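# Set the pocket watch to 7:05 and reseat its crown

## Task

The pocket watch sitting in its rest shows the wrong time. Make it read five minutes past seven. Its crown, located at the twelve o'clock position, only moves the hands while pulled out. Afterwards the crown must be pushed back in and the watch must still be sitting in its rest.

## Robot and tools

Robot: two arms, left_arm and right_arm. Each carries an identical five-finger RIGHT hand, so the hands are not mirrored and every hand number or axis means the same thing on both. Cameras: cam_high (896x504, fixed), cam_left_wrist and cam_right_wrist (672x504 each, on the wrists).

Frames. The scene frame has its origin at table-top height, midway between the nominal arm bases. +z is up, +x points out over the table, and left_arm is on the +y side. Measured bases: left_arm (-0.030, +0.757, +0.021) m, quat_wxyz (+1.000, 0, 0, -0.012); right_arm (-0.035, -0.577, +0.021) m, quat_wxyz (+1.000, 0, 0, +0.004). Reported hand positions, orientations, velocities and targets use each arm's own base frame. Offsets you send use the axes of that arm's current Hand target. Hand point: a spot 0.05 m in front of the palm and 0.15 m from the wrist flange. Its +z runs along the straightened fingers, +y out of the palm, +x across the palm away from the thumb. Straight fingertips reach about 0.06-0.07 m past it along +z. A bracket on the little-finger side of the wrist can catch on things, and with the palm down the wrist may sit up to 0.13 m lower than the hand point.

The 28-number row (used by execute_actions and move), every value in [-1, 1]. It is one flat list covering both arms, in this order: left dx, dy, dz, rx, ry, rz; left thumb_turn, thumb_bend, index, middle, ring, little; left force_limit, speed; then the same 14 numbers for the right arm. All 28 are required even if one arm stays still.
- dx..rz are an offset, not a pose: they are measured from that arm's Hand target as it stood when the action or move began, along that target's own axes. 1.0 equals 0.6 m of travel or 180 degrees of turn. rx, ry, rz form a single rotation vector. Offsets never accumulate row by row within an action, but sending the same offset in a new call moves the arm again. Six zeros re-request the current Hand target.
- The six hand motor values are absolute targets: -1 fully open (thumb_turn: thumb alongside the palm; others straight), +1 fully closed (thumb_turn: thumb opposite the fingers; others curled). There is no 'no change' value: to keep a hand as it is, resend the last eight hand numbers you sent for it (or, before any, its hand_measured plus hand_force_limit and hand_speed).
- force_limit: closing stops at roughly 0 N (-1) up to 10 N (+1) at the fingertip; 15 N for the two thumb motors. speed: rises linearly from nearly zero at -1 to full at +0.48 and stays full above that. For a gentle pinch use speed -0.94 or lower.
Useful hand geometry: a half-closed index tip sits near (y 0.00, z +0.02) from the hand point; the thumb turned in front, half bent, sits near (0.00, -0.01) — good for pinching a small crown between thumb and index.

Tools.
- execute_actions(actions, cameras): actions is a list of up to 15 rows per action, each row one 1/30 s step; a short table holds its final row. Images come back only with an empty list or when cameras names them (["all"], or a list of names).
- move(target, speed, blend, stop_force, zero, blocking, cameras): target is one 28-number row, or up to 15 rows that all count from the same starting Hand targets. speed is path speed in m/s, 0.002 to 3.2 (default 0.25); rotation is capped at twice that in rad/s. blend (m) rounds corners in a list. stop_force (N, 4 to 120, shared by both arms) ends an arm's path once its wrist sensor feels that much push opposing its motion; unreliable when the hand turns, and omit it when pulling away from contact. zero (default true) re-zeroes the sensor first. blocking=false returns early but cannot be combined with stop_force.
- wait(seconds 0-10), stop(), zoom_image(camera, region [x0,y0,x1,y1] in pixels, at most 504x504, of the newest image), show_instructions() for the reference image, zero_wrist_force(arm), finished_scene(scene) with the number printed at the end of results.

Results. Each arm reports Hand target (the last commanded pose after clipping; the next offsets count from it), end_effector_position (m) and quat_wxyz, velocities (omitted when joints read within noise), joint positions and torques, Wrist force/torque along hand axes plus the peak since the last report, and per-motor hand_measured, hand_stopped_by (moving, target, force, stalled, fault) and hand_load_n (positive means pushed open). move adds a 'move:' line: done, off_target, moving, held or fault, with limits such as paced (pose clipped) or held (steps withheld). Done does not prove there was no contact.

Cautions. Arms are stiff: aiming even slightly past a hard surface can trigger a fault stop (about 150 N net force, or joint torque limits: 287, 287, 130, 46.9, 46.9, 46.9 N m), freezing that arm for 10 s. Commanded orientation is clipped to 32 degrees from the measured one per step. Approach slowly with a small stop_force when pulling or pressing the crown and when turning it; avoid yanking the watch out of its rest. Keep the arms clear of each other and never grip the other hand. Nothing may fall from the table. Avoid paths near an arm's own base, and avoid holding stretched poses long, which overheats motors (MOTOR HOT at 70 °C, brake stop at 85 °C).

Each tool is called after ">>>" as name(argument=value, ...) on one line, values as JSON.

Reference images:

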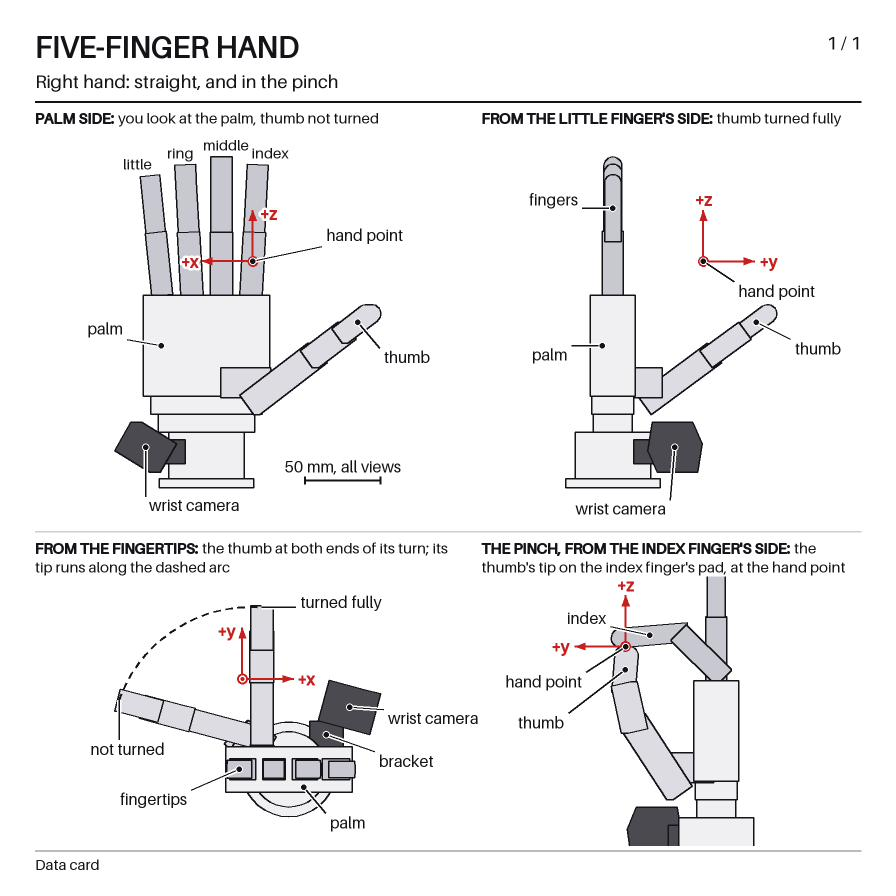

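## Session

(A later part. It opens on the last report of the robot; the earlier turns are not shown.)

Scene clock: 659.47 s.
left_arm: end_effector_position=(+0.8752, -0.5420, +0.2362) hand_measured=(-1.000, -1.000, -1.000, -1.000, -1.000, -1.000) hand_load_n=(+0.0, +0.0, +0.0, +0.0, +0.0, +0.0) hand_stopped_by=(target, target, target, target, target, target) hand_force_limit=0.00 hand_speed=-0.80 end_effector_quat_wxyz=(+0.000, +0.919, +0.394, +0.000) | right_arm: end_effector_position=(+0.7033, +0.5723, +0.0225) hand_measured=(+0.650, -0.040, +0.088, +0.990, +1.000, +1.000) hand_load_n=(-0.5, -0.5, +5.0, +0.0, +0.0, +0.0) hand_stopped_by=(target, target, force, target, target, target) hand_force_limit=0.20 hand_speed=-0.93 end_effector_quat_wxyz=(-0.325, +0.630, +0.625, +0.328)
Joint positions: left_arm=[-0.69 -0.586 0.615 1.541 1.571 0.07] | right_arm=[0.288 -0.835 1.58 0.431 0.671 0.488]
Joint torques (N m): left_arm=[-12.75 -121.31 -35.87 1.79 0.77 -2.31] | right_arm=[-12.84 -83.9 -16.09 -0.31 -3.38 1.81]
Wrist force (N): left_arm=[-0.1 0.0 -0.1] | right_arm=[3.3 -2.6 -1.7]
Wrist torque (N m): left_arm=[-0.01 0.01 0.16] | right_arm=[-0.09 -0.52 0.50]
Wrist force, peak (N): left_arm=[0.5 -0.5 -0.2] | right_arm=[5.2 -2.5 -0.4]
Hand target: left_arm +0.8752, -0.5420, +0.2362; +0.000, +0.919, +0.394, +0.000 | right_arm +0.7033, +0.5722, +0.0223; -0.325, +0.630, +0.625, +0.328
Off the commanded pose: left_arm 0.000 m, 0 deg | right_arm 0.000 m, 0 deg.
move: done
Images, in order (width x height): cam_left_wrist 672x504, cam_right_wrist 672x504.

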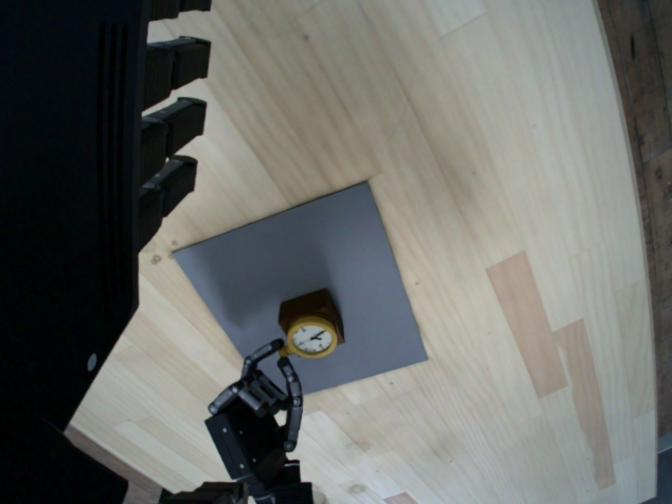

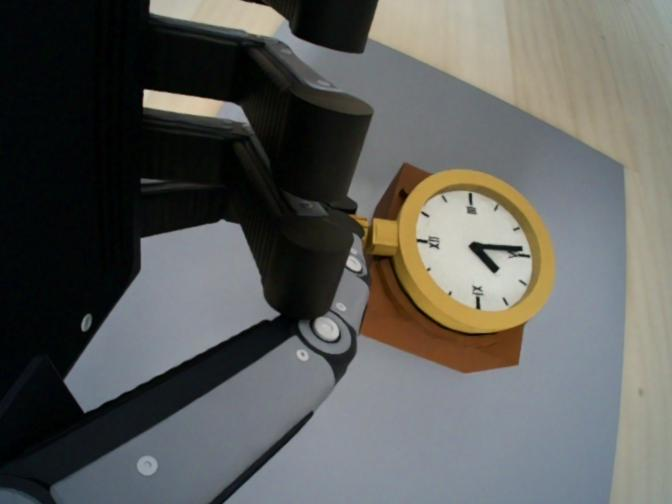

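>>> move(target=[[0,0,0,0,0,0,-1,-1,-1,-1,-1,-1,0,-0.8, 0.0005,0,-0.0001,0,-0.1111,0,0.65,-0.04,0.5,0.99,1,1,0.2,-0.93],[0,0,0,0,0,0,-1,-1,-1,-1,-1,-1,0,-0.8, 0.001,0,-0.0001,0,-0.2222,0,0.65,-0.04,0.5,0.99,1,1,0.2,-0.93]], speed=0.1, cameras=["cam_left_wrist","cam_right_wrist"])

>>> zoom_image(camera="cam_left_wrist", region=[220, 280, 350, 380])

>>> zoom_image(camera="cam_right_wrist", region=[380, 170, 570, 350])

Scene clock: 670.30 s.
left_arm: end_effector_position=(+0.8752, -0.5420, +0.2362) hand_measured=(-1.000, -1.000, -1.000, -1.000, -1.000, -1.000) hand_load_n=(+0.0, +0.0, +0.0, +0.0, +0.0, +0.0) hand_stopped_by=(target, target, target, target, target, target) hand_force_limit=0.00 hand_speed=-0.80 end_effector_quat_wxyz=(+0.000, +0.919, +0.394, +0.000) | right_arm: end_effector_position=(+0.7032, +0.5726, +0.0227) hand_measured=(+0.650, -0.040, +0.088, +0.990, +1.000, +1.000) hand_load_n=(+0.0, +0.5, +2.5, +0.0, +0.0, +0.0) hand_stopped_by=(target, target, force, target, target, target) hand_force_limit=0.20 hand_speed=-0.93 end_effector_quat_wxyz=(-0.092, +0.704, +0.698, +0.092) end_effector_velocity=(+0.000, +0.000, +0.000) end_effector_angular_velocity=(+0.005, -0.002, +0.001)
Joint positions: left_arm=[-0.69 -0.586 0.615 1.541 1.571 0.07] | right_arm=[0.483 -0.753 1.297 0.901 1.341 0.506]
Joint velocities: left_arm=[within noise] | right_arm=[-0.001 -0.001 0.002 -0.005 -0.003 -0.001]
Joint torques (N m): left_arm=[-13.28 -121.22 -36.72 1.94 0.48 -2.15] | right_arm=[-13.06 -107.89 -19.73 -0.38 -2.26 -2.09]
Wrist force (N): left_arm=[0.0 -0.2 -0.4] | right_arm=[1.2 -0.4 -1.1]
Wrist torque (N m): left_arm=[-0.03 0.01 0.16] | right_arm=[0.08 -0.19 0.03]
Wrist force, peak (N): left_arm=[0.5 0.0 -0.5] | right_arm=[4.3 -3.3 -3.7]
Hand target: left_arm +0.8752, -0.5420, +0.2362; +0.000, +0.919, +0.394, +0.000 | right_arm +0.7033, +0.5725, +0.0229; -0.092, +0.704, +0.698, +0.093
Off the commanded pose: left_arm 0.000 m, 0 deg | right_arm 0.000 m, 0 deg.
move: done
Images, in order (width x height): cam_left_wrist 672x504, cam_right_wrist 672x504.

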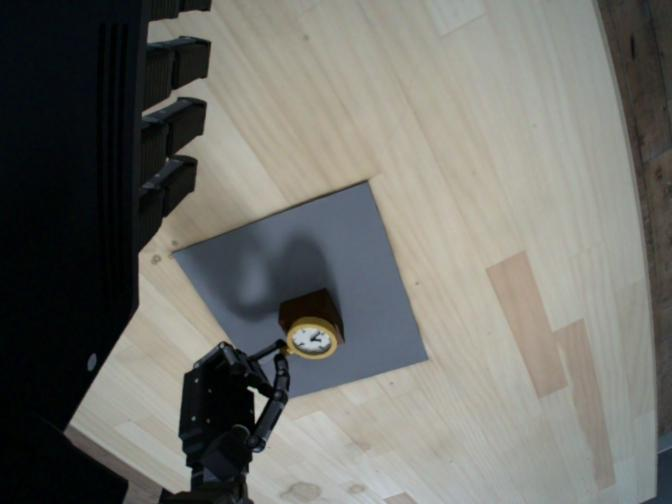

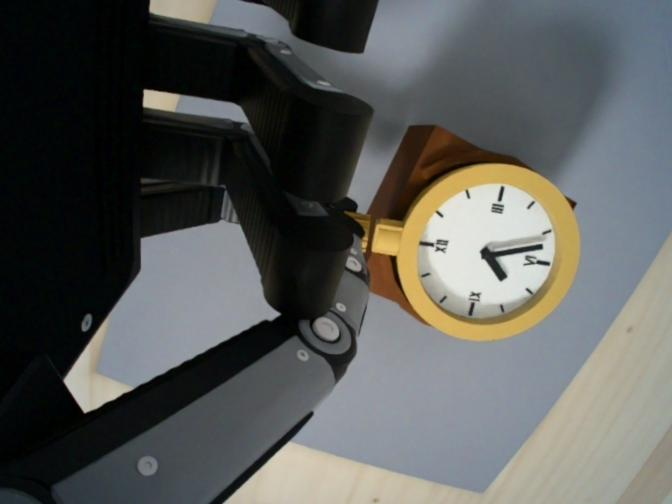

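Scaled by 3.877 from the camera's 672x504 image, which has a finer 960x720 frame.

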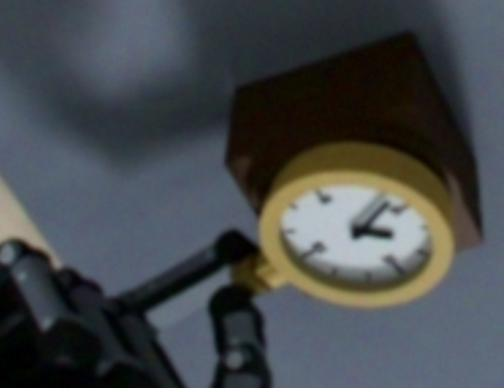

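Scaled by 2.653 from the camera's 672x504 image, which has a finer 960x720 frame.

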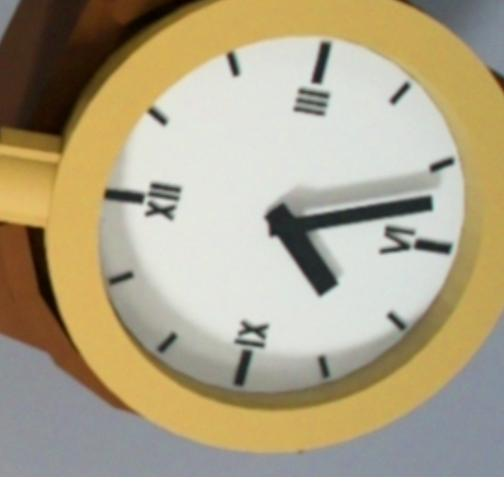

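>>> move(target=[[0,0,0,0,0,0,-1,-1,-1,-1,-1,-1,0,-0.8, 0,0,0,0,0,0,0.65,-0.04,0.55,0.99,1,1,0.6,-0.93],[0,0,0,0,0,0,-1,-1,-1,-1,-1,-1,0,-0.8, 0.0005,0,-0.0001,0,-0.1111,0,0.65,-0.04,0.55,0.99,1,1,0.6,-0.93]], speed=0.08, cameras=["cam_left_wrist","cam_right_wrist"])

>>> zoom_image(camera="cam_left_wrist", region=[220, 280, 350, 380])

>>> zoom_image(camera="cam_right_wrist", region=[380, 170, 610, 350])

Scene clock: 679.77 s.
left_arm: end_effector_position=(+0.8752, -0.5420, +0.2362) hand_measured=(-1.000, -1.000, -1.000, -1.000, -1.000, -1.000) hand_load_n=(+0.0, +0.0, +0.0, +0.0, +0.0, +0.0) hand_stopped_by=(target, target, target, target, target, target) hand_force_limit=0.00 hand_speed=-0.80 end_effector_quat_wxyz=(+0.000, +0.919, +0.394, +0.000) | right_arm: end_effector_position=(+0.7032, +0.5729, +0.0229) hand_measured=(+0.650, -0.040, +0.106, +0.990, +1.000, +1.000) hand_load_n=(+0.5, +0.0, +0.5, +0.0, +0.0, +0.0) hand_stopped_by=(target, target, force, target, target, target) hand_force_limit=0.60 hand_speed=-0.93 end_effector_quat_wxyz=(+0.031, +0.709, +0.704, -0.031) end_effector_velocity=(+0.000, -0.001, -0.002) end_effector_angular_velocity=(+0.003, +0.000, -0.001)
Joint positions: left_arm=[-0.69 -0.586 0.615 1.541 1.571 0.07] | right_arm=[0.578 -0.633 1.111 1.142 1.644 0.588]
Joint velocities: left_arm=[within noise] | right_arm=[-0.002 -0.001 0.004 -0.005 -0.003 -0.001]
Joint torques (N m): left_arm=[-12.86 -119.37 -37.13 1.97 0.41 -2.28] | right_arm=[-13 -116.36 -20.5 0.35 -2.03 -2.65]
Wrist force (N): left_arm=[0.2 0.0 0.0] | right_arm=[0.4 -0.4 -1.5]
Wrist torque (N m): left_arm=[-0.02 -0.03 0.17] | right_arm=[0.05 -0.10 -0.02]
Wrist force, peak (N): left_arm=[-0.1 -0.4 -0.6] | right_arm=[1.4 -1.1 -1.5]
Hand target: left_arm +0.8752, -0.5420, +0.2362; +0.000, +0.919, +0.394, +0.000 | right_arm +0.7033, +0.5727, +0.0230; +0.031, +0.709, +0.704, -0.031
Off the commanded pose: left_arm 0.000 m, 0 deg | right_arm 0.000 m, 0 deg.
move: done
Images, in order (width x height): cam_left_wrist 672x504, cam_right_wrist 672x504.

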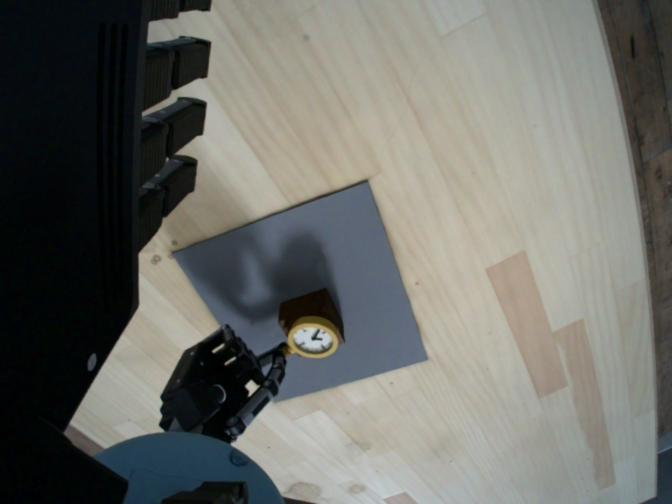

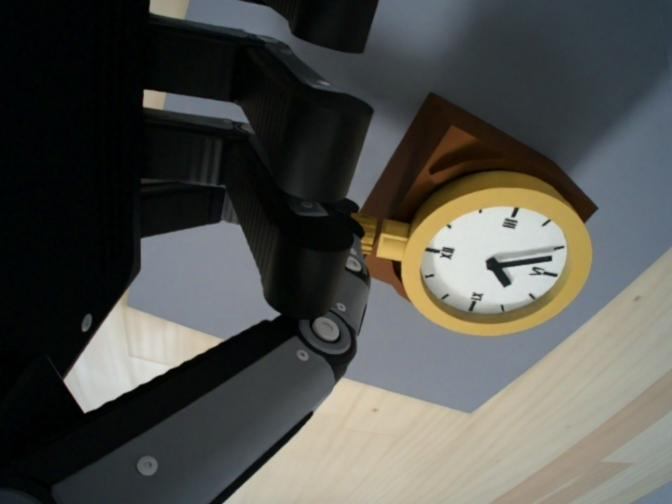

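Scaled by 3.877 from the camera's 672x504 image, which has a finer 960x720 frame.

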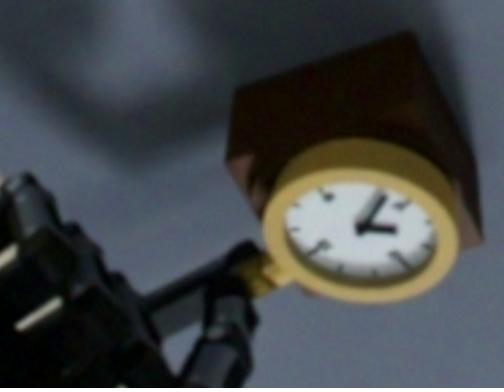

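Scaled by 2.191 from the camera's 672x504 image, which has a finer 960x720 frame.

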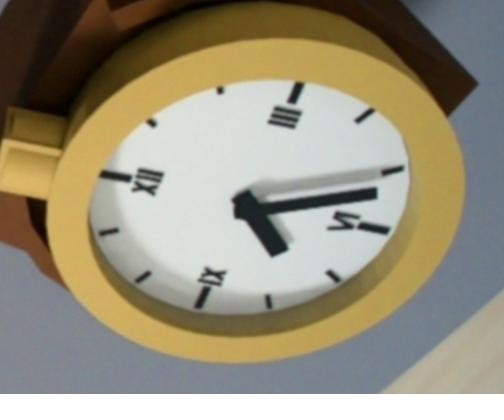

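>>> move(target=[[0,0,0,0,0,0,-1,-1,-1,-1,-1,-1,0,-0.8, 0,0,0,0,0,0,0.65,-0.04,-0.1,0.99,1,1,0.2,-0.7],[0,0,0,0,0,0,-1,-1,-1,-1,-1,-1,0,-0.8, 0,0,-0.007,0,0,0,0.65,-0.04,-0.1,0.99,1,1,0.2,-0.7],[0,0,0,0,0,0,-1,-1,-1,-1,-1,-1,0,-0.8, 0,-0.03,-0.007,0,0,0,0.65,-0.04,-0.1,0.99,1,1,0.2,-0.7],[0,0,0,0,0,0,-1,-1,-1,-1,-1,-1,0,-0.8, 0,-0.03,-0.003,0,0.444,0,0.65,-0.04,-0.1,0.99,1,1,0.2,-0.7]], speed=0.25, cameras=["cam_left_wrist","cam_right_wrist","cam_high"])

>>> zoom_image(camera="cam_left_wrist", region=[220, 280, 350, 380])

>>> zoom_image(camera="cam_right_wrist", region=[330, 170, 570, 350])

>>> zoom_image(camera="cam_high", region=[440, 230, 490, 280])

Scene clock: 714.90 s.
left_arm: end_effector_position=(+0.8752, -0.5420, +0.2362) hand_measured=(-1.000, -1.000, -1.000, -1.000, -1.000, -1.000) hand_load_n=(+0.0, -0.5, +0.0, +0.0, +0.0, +0.0) hand_stopped_by=(target, target, target, target, target, target) hand_force_limit=0.00 hand_speed=-0.80 end_effector_quat_wxyz=(+0.000, +0.919, +0.394, +0.000) | right_arm: end_effector_position=(+0.6853, +0.5729, +0.0248) hand_measured=(+0.650, -0.040, -0.100, +0.990, +1.000, +1.000) hand_load_n=(+0.0, +0.0, +0.0, +0.0, +0.0, +0.0) hand_stopped_by=(target, target, target, target, target, target) hand_force_limit=0.20 hand_speed=-0.70 end_effector_quat_wxyz=(-0.428, +0.564, +0.559, +0.432)
Joint positions: left_arm=[-0.69 -0.586 0.615 1.541 1.571 0.07] | right_arm=[0.228 -0.851 1.725 -0.019 0.353 0.746]
Joint torques (N m): left_arm=[-13.23 -118.84 -37.81 2.19 0.31 -2.28] | right_arm=[16.97 -65.53 -33.05 2.6 -3.73 0.01]
Wrist force (N): left_arm=[0.2 0.1 -0.1] | right_arm=[2.2 0.2 0.9]
Wrist torque (N m): left_arm=[0.00 -0.03 0.18] | right_arm=[-0.08 -0.60 0.53]
Wrist force, peak (N): left_arm=[-0.2 0.1 -0.7] | right_arm=[2.5 -0.1 0.9]
Hand target: left_arm +0.8752, -0.5420, +0.2362; +0.000, +0.919, +0.394, +0.000 | right_arm +0.6853, +0.5730, +0.0248; -0.428, +0.564, +0.559, +0.432
Off the commanded pose: left_arm 0.000 m, 0 deg | right_arm 0.000 m, 0 deg.
move: done

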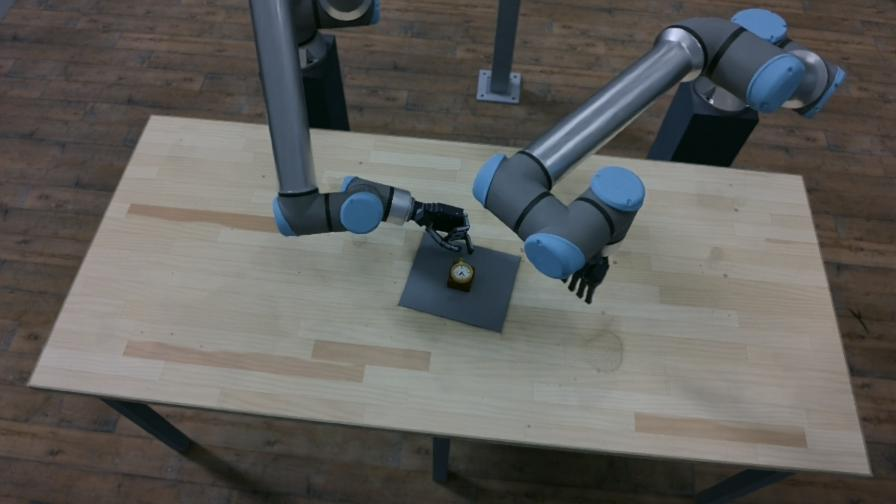

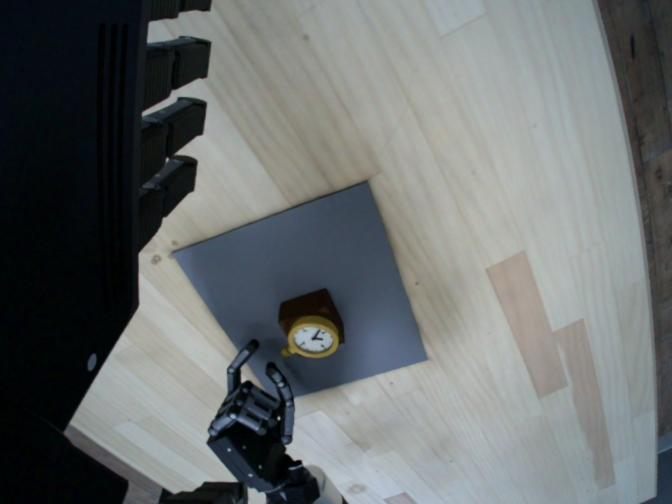

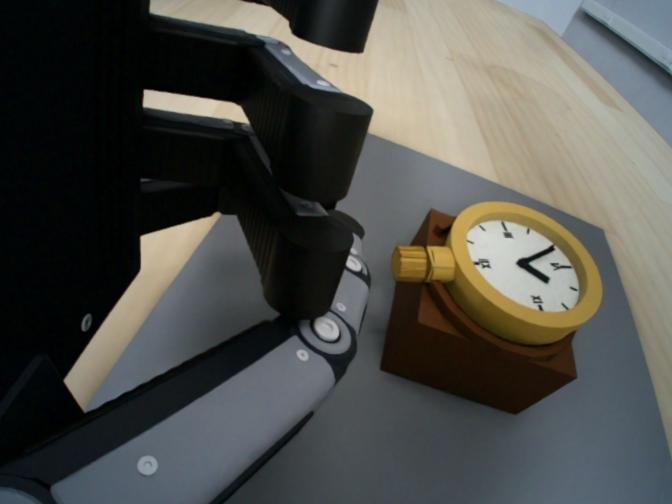

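Scaled by 3.877 from the camera's 672x504 image, which has a finer 960x720 frame.

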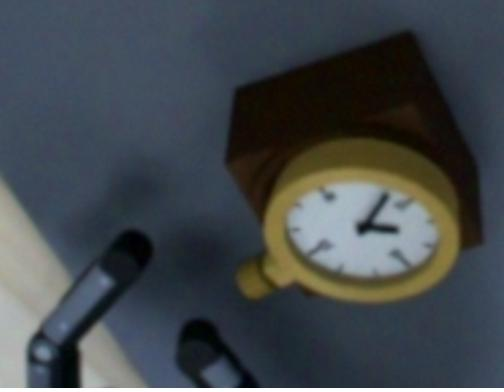

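Scaled by 2.100 from the camera's 672x504 image, which has a finer 960x720 frame.

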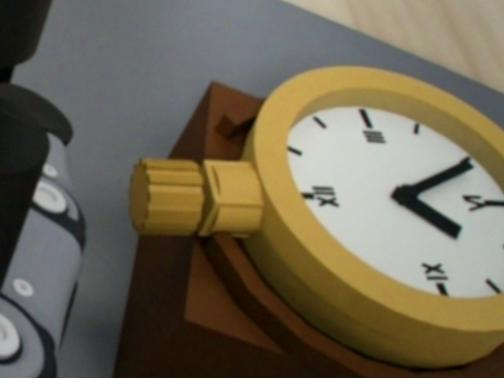

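Scaled by 10.080 from the camera's 896x504 image, which has a finer 1280x720 frame.

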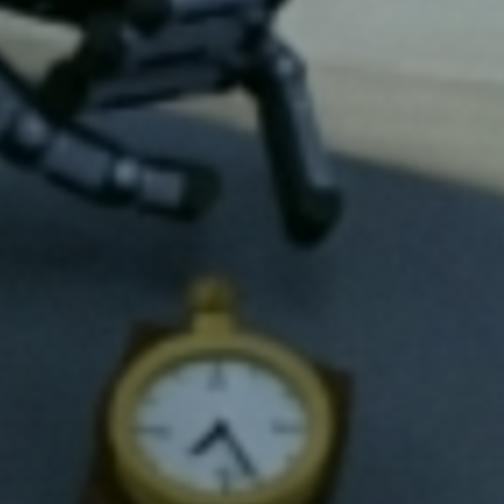

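>>> zoom_image(camera="cam_right_wrist", region=[380, 220, 480, 300])

>>> zoom_image(camera="cam_left_wrist", region=[270, 320, 330, 365])

Scaled by 5.040 from the camera's 672x504 image, which has a finer 960x720 frame.

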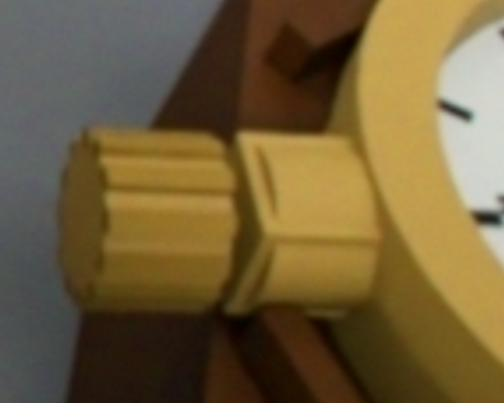

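Scaled by 8.400 from the camera's 672x504 image, which has a finer 960x720 frame.

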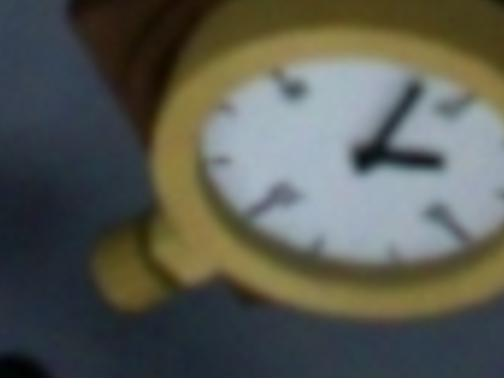

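>>> move(target=[0,0,0,0,0,0,-1,-1,-1,-1,-1,-1,0,-0.8, -0.0197,0.0243,-0.0092,0,0,0,0.65,-0.04,-0.1,0.99,1,1,0.2,-0.7], speed=0.08, cameras=["cam_left_wrist","cam_right_wrist","cam_high"])

>>> zoom_image(camera="cam_left_wrist", region=[220, 280, 350, 380])

>>> zoom_image(camera="cam_right_wrist", region=[330, 170, 570, 350])

>>> zoom_image(camera="cam_high", region=[440, 230, 490, 280])

Scene clock: 747.07 s.
left_arm: end_effector_position=(+0.8752, -0.5420, +0.2362) hand_measured=(-1.000, -1.000, -1.000, -1.000, -1.000, -1.000) hand_load_n=(+0.0, +0.0, +0.0, +0.0, +0.0, +0.0) hand_stopped_by=(target, target, target, target, target, target) hand_force_limit=0.00 hand_speed=-0.80 end_effector_quat_wxyz=(+0.000, +0.919, +0.394, +0.000) | right_arm: end_effector_position=(+0.7000, +0.5644, +0.0147) hand_measured=(+0.650, -0.040, -0.100, +0.990, +1.000, +1.000) hand_load_n=(+0.0, +0.0, +0.0, +0.0, +0.0, +0.0) hand_stopped_by=(target, target, target, target, target, target) hand_force_limit=0.20 hand_speed=-0.70 end_effector_quat_wxyz=(-0.428, +0.564, +0.559, +0.432)
Joint positions: left_arm=[-0.69 -0.586 0.615 1.541 1.571 0.07] | right_arm=[0.211 -0.821 1.698 0.014 0.342 0.708]
Joint torques (N m): left_arm=[-12.03 -118.73 -37.81 2.16 0.36 -2.37] | right_arm=[16.14 -98.31 -12.93 -0.15 -0.7 2.73]
Wrist force (N): left_arm=[0.0 0.0 0.0] | right_arm=[2.9 0.7 0.5]
Wrist torque (N m): left_arm=[-0.03 0.00 0.16] | right_arm=[0.00 -0.68 0.55]
Wrist force, peak (N): left_arm=[0.4 0.0 -0.4] | right_arm=[2.9 0.7 0.5]
Hand target: left_arm +0.8752, -0.5420, +0.2362; +0.000, +0.919, +0.394, +0.000 | right_arm +0.6998, +0.5645, +0.0148; -0.428, +0.564, +0.559, +0.432
Off the commanded pose: left_arm 0.000 m, 0 deg | right_arm 0.000 m, 0 deg.
move: done

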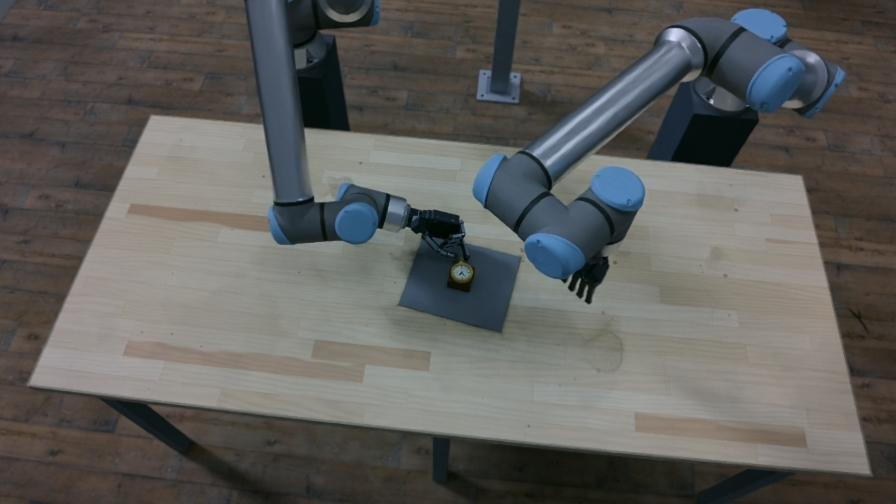

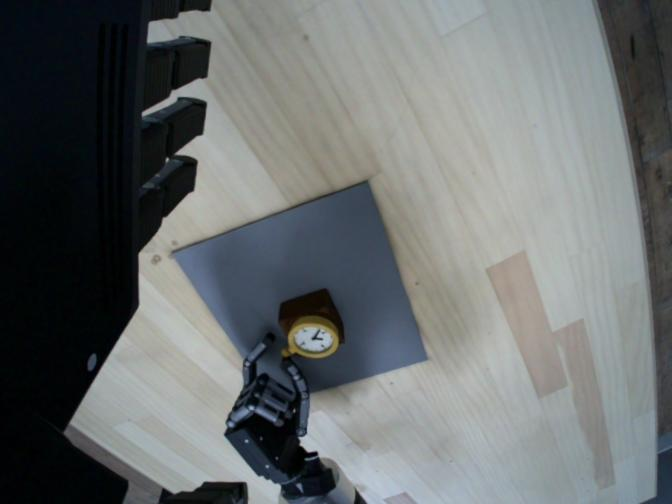

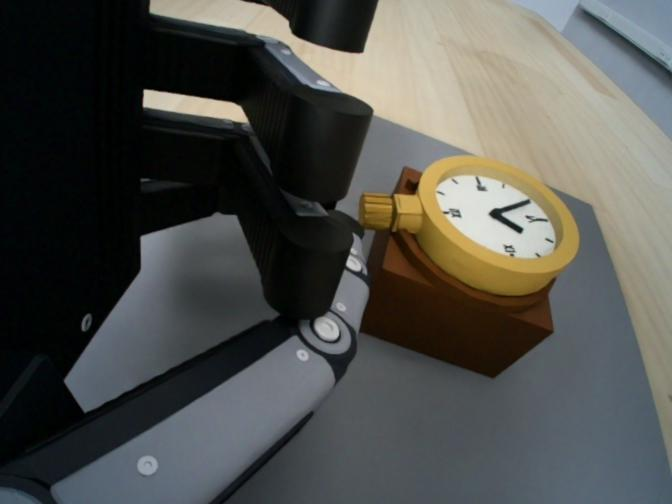

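Scaled by 3.877 from the camera's 672x504 image, which has a finer 960x720 frame.

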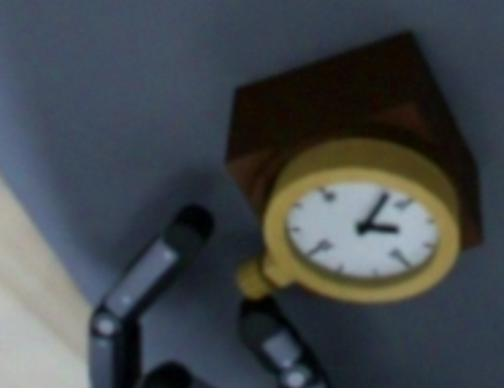

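Scaled by 2.100 from the camera's 672x504 image, which has a finer 960x720 frame.

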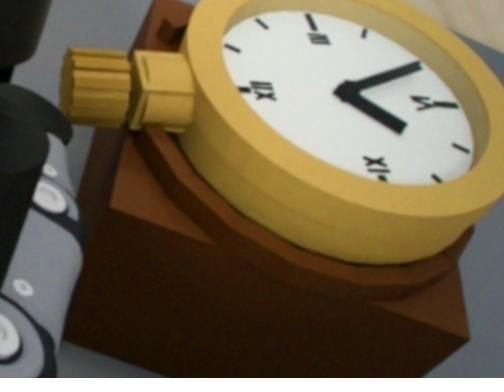

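Scaled by 10.080 from the camera's 896x504 image, which has a finer 1280x720 frame.

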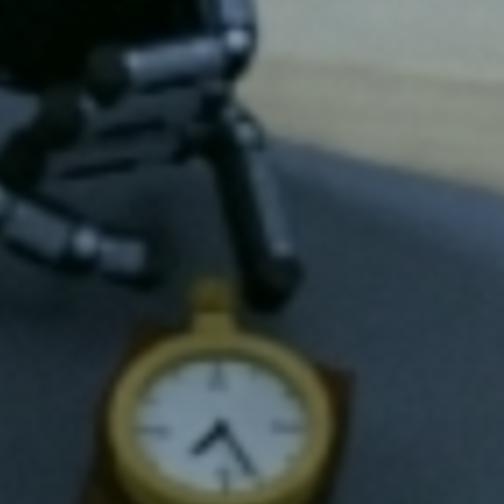

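>>> move(target=[[0,0,0,0,0,0,-1,-1,-1,-1,-1,-1,0,-0.8, 0.0025,0.0143,0,0,0,0,0.65,-0.04,-0.1,0.99,1,1,0.2,-0.7],[0,0,0,0,0,0,-1,-1,-1,-1,-1,-1,0,-0.8, 0.0025,0.0143,0.0092,0,0,0,0.65,-0.04,-0.1,0.99,1,1,0.2,-0.7]], speed=0.05, cameras=["cam_left_wrist","cam_right_wrist","cam_high"])

>>> zoom_image(camera="cam_left_wrist", region=[220, 280, 350, 380])

>>> zoom_image(camera="cam_right_wrist", region=[300, 150, 540, 330])

>>> zoom_image(camera="cam_high", region=[440, 230, 490, 280])

Scene clock: 780.00 s.
left_arm: end_effector_position=(+0.8752, -0.5420, +0.2362) hand_measured=(-1.000, -1.000, -1.000, -1.000, -1.000, -1.000) hand_load_n=(+0.0, +0.0, +0.0, +0.0, +0.0, +0.0) hand_stopped_by=(target, target, target, target, target, target) hand_force_limit=0.00 hand_speed=-0.80 end_effector_quat_wxyz=(+0.000, +0.919, +0.394, +0.000) | right_arm: end_effector_position=(+0.7086, +0.5703, +0.0148) hand_measured=(+0.650, -0.040, -0.100, +0.990, +1.000, +1.000) hand_load_n=(+0.0, -0.5, +0.0, +0.0, +0.0, +0.0) hand_stopped_by=(target, target, target, target, target, target) hand_force_limit=0.20 hand_speed=-0.70 end_effector_quat_wxyz=(-0.428, +0.564, +0.559, +0.432) end_effector_velocity=(+0.001, -0.001, +0.001) end_effector_angular_velocity=(+0.000, -0.001, +0.000)
Joint positions: left_arm=[-0.69 -0.586 0.615 1.541 1.571 0.07] | right_arm=[0.217 -0.812 1.676 0.015 0.345 0.721]
Joint velocities: left_arm=[within noise] | right_arm=[-0.001 -0.001 -0.001 0.005 0 -0.004]
Joint torques (N m): left_arm=[-13.43 -116.39 -37.8 2.29 0.28 -2.17] | right_arm=[-13.43 -88.25 -12.02 7 -3.29 -2.65]
Wrist force (N): left_arm=[0.0 -0.2 -0.2] | right_arm=[2.8 0.7 0.0]
Wrist torque (N m): left_arm=[-0.05 0.00 0.16] | right_arm=[0.04 -0.62 0.42]
Wrist force, peak (N): left_arm=[-0.2 -0.3 -0.5] | right_arm=[3.0 1.0 0.7]
Hand target: left_arm +0.8752, -0.5420, +0.2362; +0.000, +0.919, +0.394, +0.000 | right_arm +0.7084, +0.5702, +0.0148; -0.428, +0.564, +0.559, +0.432
Off the commanded pose: left_arm 0.000 m, 0 deg | right_arm 0.000 m, 0 deg.
move: done

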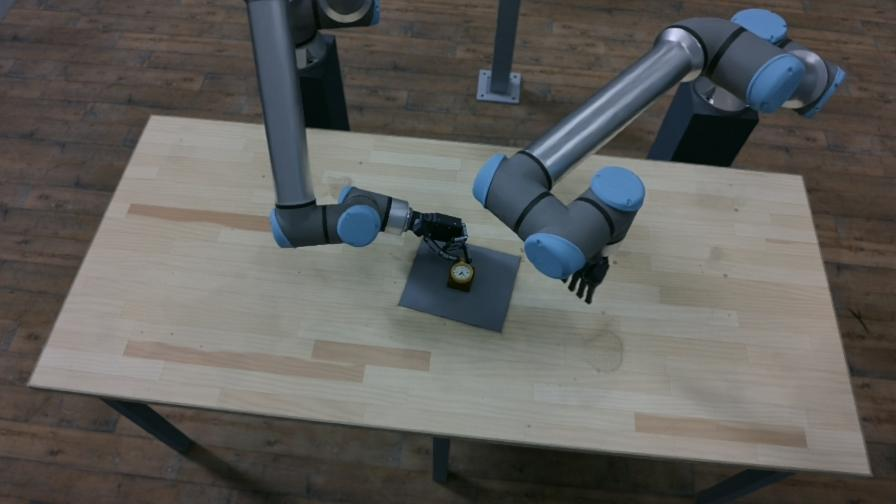

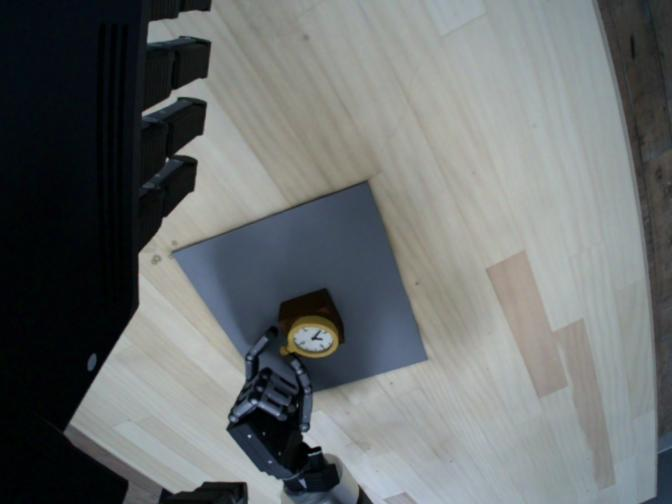

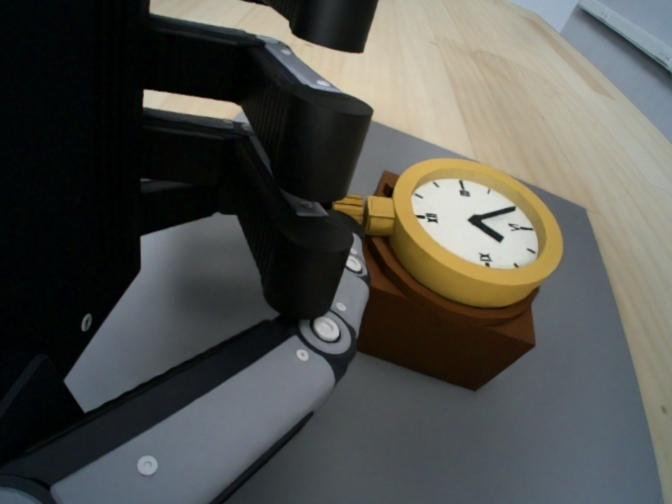

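Scaled by 3.877 from the camera's 672x504 image, which has a finer 960x720 frame.

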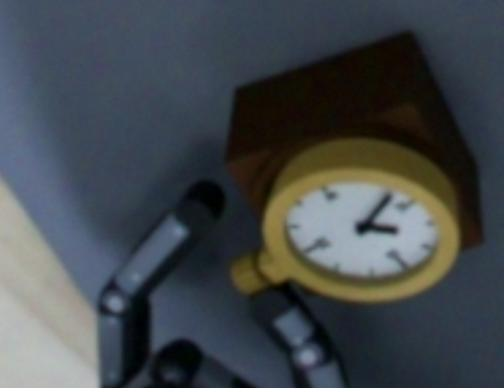

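Scaled by 2.100 from the camera's 672x504 image, which has a finer 960x720 frame.

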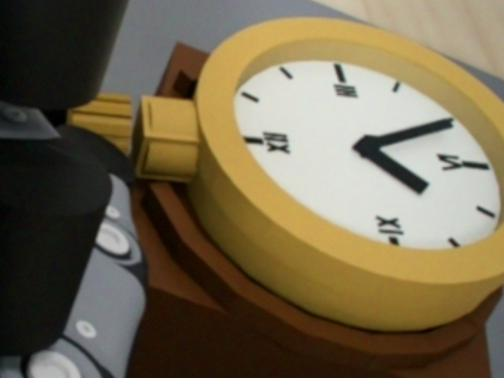

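Scaled by 10.080 from the camera's 896x504 image, which has a finer 1280x720 frame.

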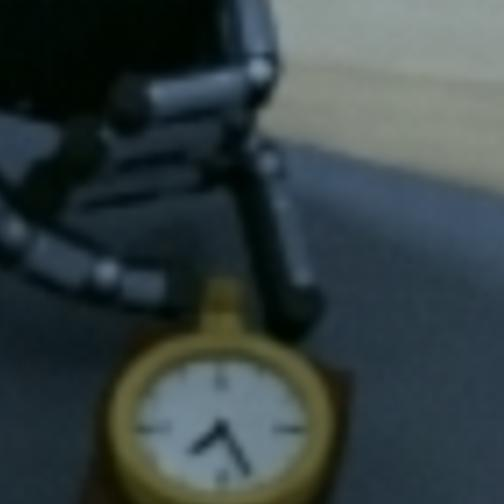

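>>> move(target=[[0,0,0,0,0,0,-1,-1,-1,-1,-1,-1,0,-0.8, 0,-0.0025,0,0,0,0,0.65,-0.04,-0.1,0.99,1,1,0.2,-0.7],[0,0,0,0,0,0,-1,-1,-1,-1,-1,-1,0,-0.8, 0,-0.0025,0,0,0,0,0.65,-0.04,0.5,0.99,1,1,0.5,-0.92]], speed=0.03, cameras=["cam_left_wrist","cam_right_wrist","cam_high"])

>>> zoom_image(camera="cam_left_wrist", region=[220, 280, 350, 380])

>>> zoom_image(camera="cam_right_wrist", region=[300, 150, 540, 330])

>>> zoom_image(camera="cam_high", region=[440, 230, 490, 280])

Scene clock: 788.00 s.
left_arm: end_effector_position=(+0.8752, -0.5420, +0.2362) hand_measured=(-1.000, -1.000, -1.000, -1.000, -1.000, -1.000) hand_load_n=(+0.0, +0.0, +0.0, +0.0, +0.0, -0.5) hand_stopped_by=(target, target, target, target, target, target) hand_force_limit=0.00 hand_speed=-0.80 end_effector_quat_wxyz=(+0.000, +0.919, +0.394, +0.000) | right_arm: end_effector_position=(+0.7069, +0.5702, +0.0148) hand_measured=(+0.650, -0.040, +0.084, +0.990, +1.000, +1.000) hand_load_n=(+0.0, +1.5, +8.5, +0.0, +0.0, +0.0) hand_stopped_by=(target, target, force, target, target, target) hand_force_limit=0.50 hand_speed=-0.92 end_effector_quat_wxyz=(-0.428, +0.564, +0.559, +0.432)
Joint positions: left_arm=[-0.69 -0.586 0.615 1.541 1.571 0.07] | right_arm=[0.217 -0.814 1.68 0.013 0.345 0.722]
Joint torques (N m): left_arm=[-12.86 -116.19 -38.41 2.35 0.24 -2.23] | right_arm=[13.92 -83.11 -34.49 3.61 0.37 1.82]
Wrist force (N): left_arm=[0.0 0.0 -0.3] | right_arm=[2.0 -2.2 1.9]
Wrist torque (N m): left_arm=[-0.02 0.00 0.16] | right_arm=[-0.04 -0.59 0.16]
Wrist force, peak (N): left_arm=[-0.2 -0.5 -0.5] | right_arm=[2.1 -2.4 2.0]
Hand target: left_arm +0.8752, -0.5420, +0.2362; +0.000, +0.919, +0.394, +0.000 | right_arm +0.7069, +0.5702, +0.0148; -0.428, +0.564, +0.559, +0.432
Off the commanded pose: left_arm 0.000 m, 0 deg | right_arm 0.000 m, 0 deg.
move: done

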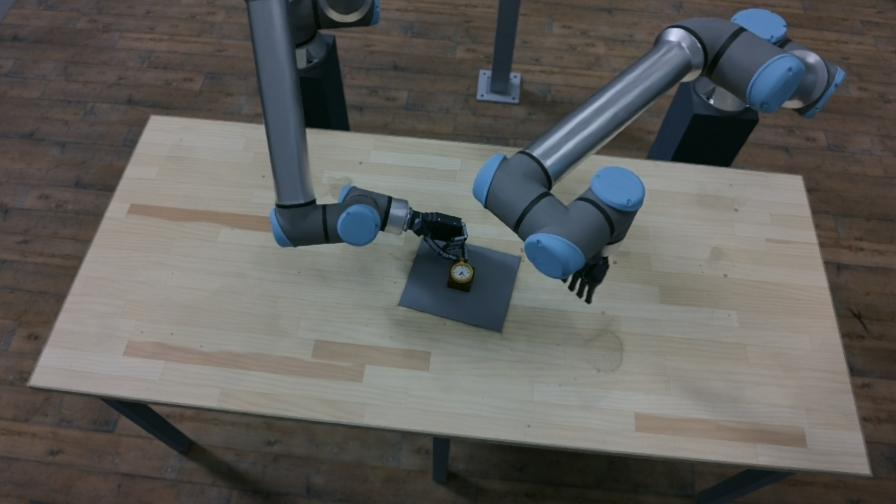

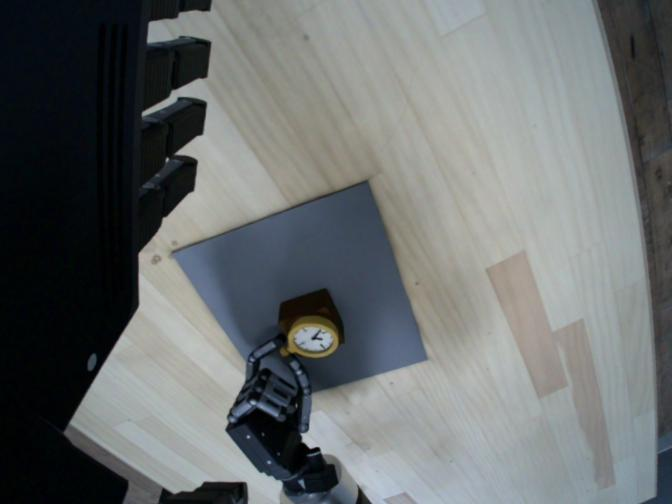

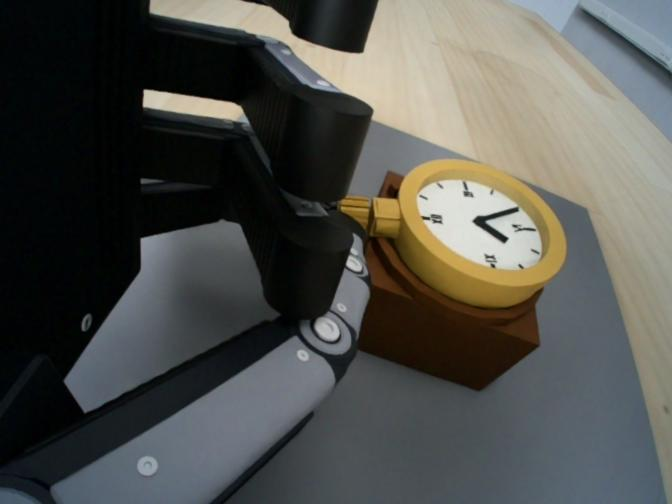

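Scaled by 3.877 from the camera's 672x504 image, which has a finer 960x720 frame.

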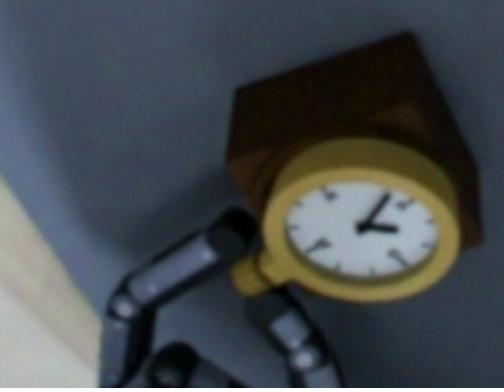

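Scaled by 2.100 from the camera's 672x504 image, which has a finer 960x720 frame.

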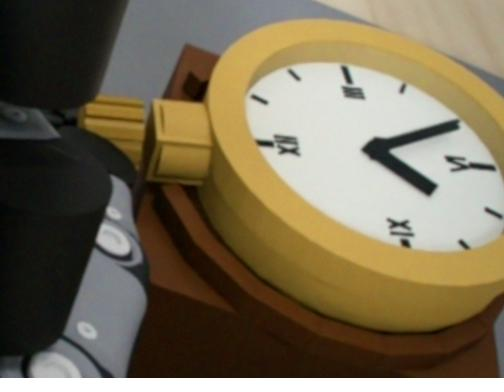

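Scaled by 10.080 from the camera's 896x504 image, which has a finer 1280x720 frame.

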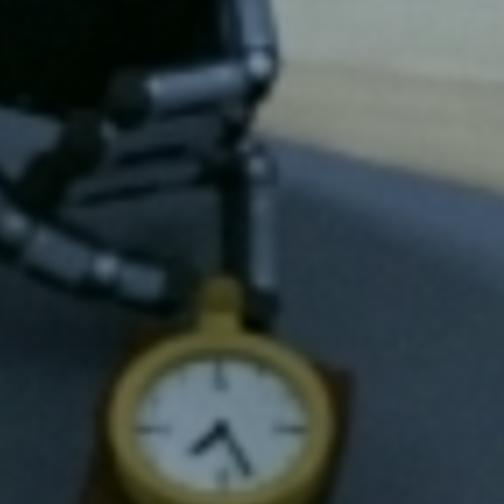

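>>> move(target=[[0,0,0,0,0,0,-1,-1,-1,-1,-1,-1,0,-0.8, 0,-0.0067,0,0,0,0,0.65,-0.04,0.5,0.99,1,1,0.5,-0.92]], speed=0.015, stop_force=20, cameras=["cam_left_wrist","cam_right_wrist","cam_high"])

>>> zoom_image(camera="cam_left_wrist", region=[220, 280, 350, 380])

>>> zoom_image(camera="cam_right_wrist", region=[300, 150, 540, 330])

Scene clock: 794.30 s.
left_arm: end_effector_position=(+0.8752, -0.5420, +0.2362) hand_measured=(-1.000, -1.000, -1.000, -1.000, -1.000, -1.000) hand_load_n=(+0.0, +0.0, +0.0, +0.0, +0.0, +0.0) hand_stopped_by=(target, target, target, target, target, target) hand_force_limit=0.00 hand_speed=-0.80 end_effector_quat_wxyz=(+0.000, +0.919, +0.394, +0.000) | right_arm: end_effector_position=(+0.7029, +0.5702, +0.0148) hand_measured=(+0.650, -0.040, +0.084, +0.990, +1.000, +1.000) hand_load_n=(-1.0, +2.5, +7.0, +0.0, +0.0, +0.0) hand_stopped_by=(target, target, force, target, target, target) hand_force_limit=0.50 hand_speed=-0.92 end_effector_quat_wxyz=(-0.428, +0.564, +0.559, +0.432)
Joint positions: left_arm=[-0.69 -0.586 0.615 1.541 1.571 0.07] | right_arm=[0.219 -0.818 1.689 0.005 0.346 0.725]
Joint torques (N m): left_arm=[-12.51 -114.52 -38.75 2.5 0.08 -2.38] | right_arm=[14.69 -80.08 -33.54 5.18 -0.34 0.94]
Wrist force (N): left_arm=[-0.3 -0.2 -0.2] | right_arm=[3.2 1.8 0.3]
Wrist torque (N m): left_arm=[-0.04 0.06 0.14] | right_arm=[0.02 -0.54 0.19]
Wrist force, peak (N): left_arm=[0.1 -0.5 0.2] | right_arm=[3.8 1.6 0.5]
Hand target: left_arm +0.8752, -0.5420, +0.2362; +0.000, +0.919, +0.394, +0.000 | right_arm +0.7029, +0.5702, +0.0148; -0.428, +0.564, +0.559, +0.432
Off the commanded pose: left_arm 0.000 m, 0 deg | right_arm 0.000 m, 0 deg.
move: done

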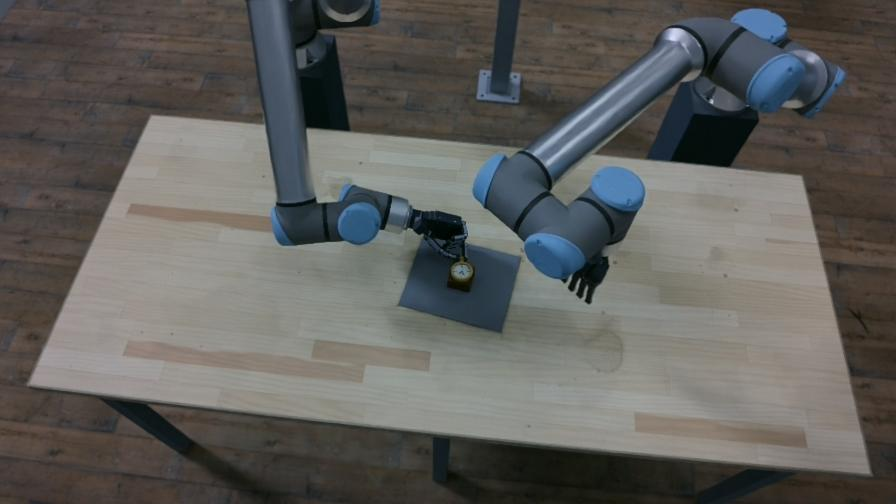

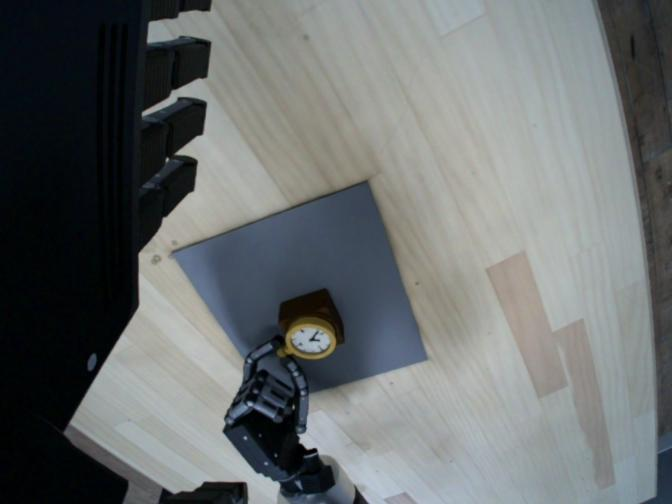

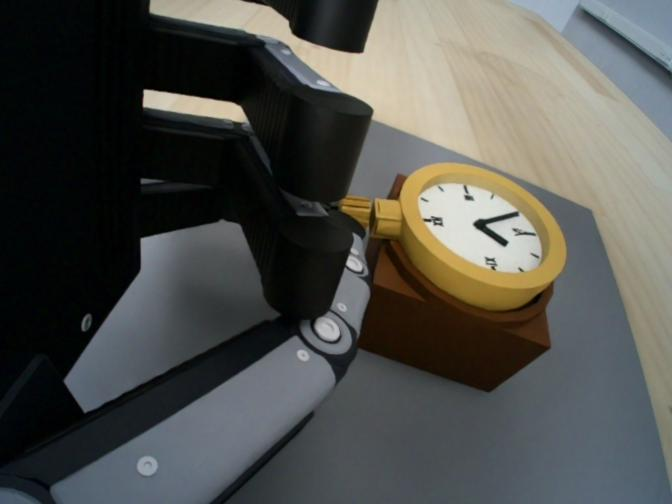

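Scaled by 3.877 from the camera's 672x504 image, which has a finer 960x720 frame.

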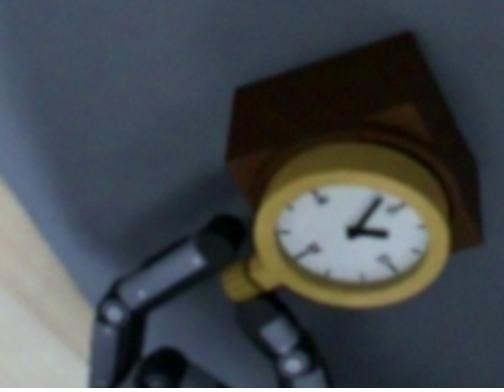

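Scaled by 2.100 from the camera's 672x504 image, which has a finer 960x720 frame.

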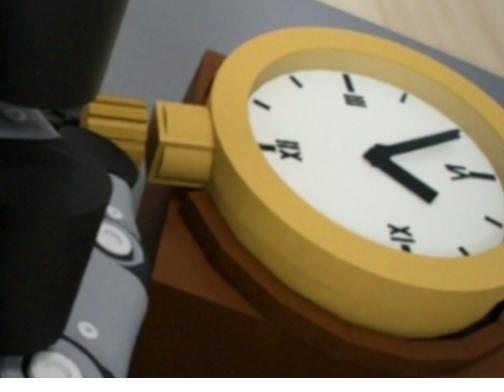

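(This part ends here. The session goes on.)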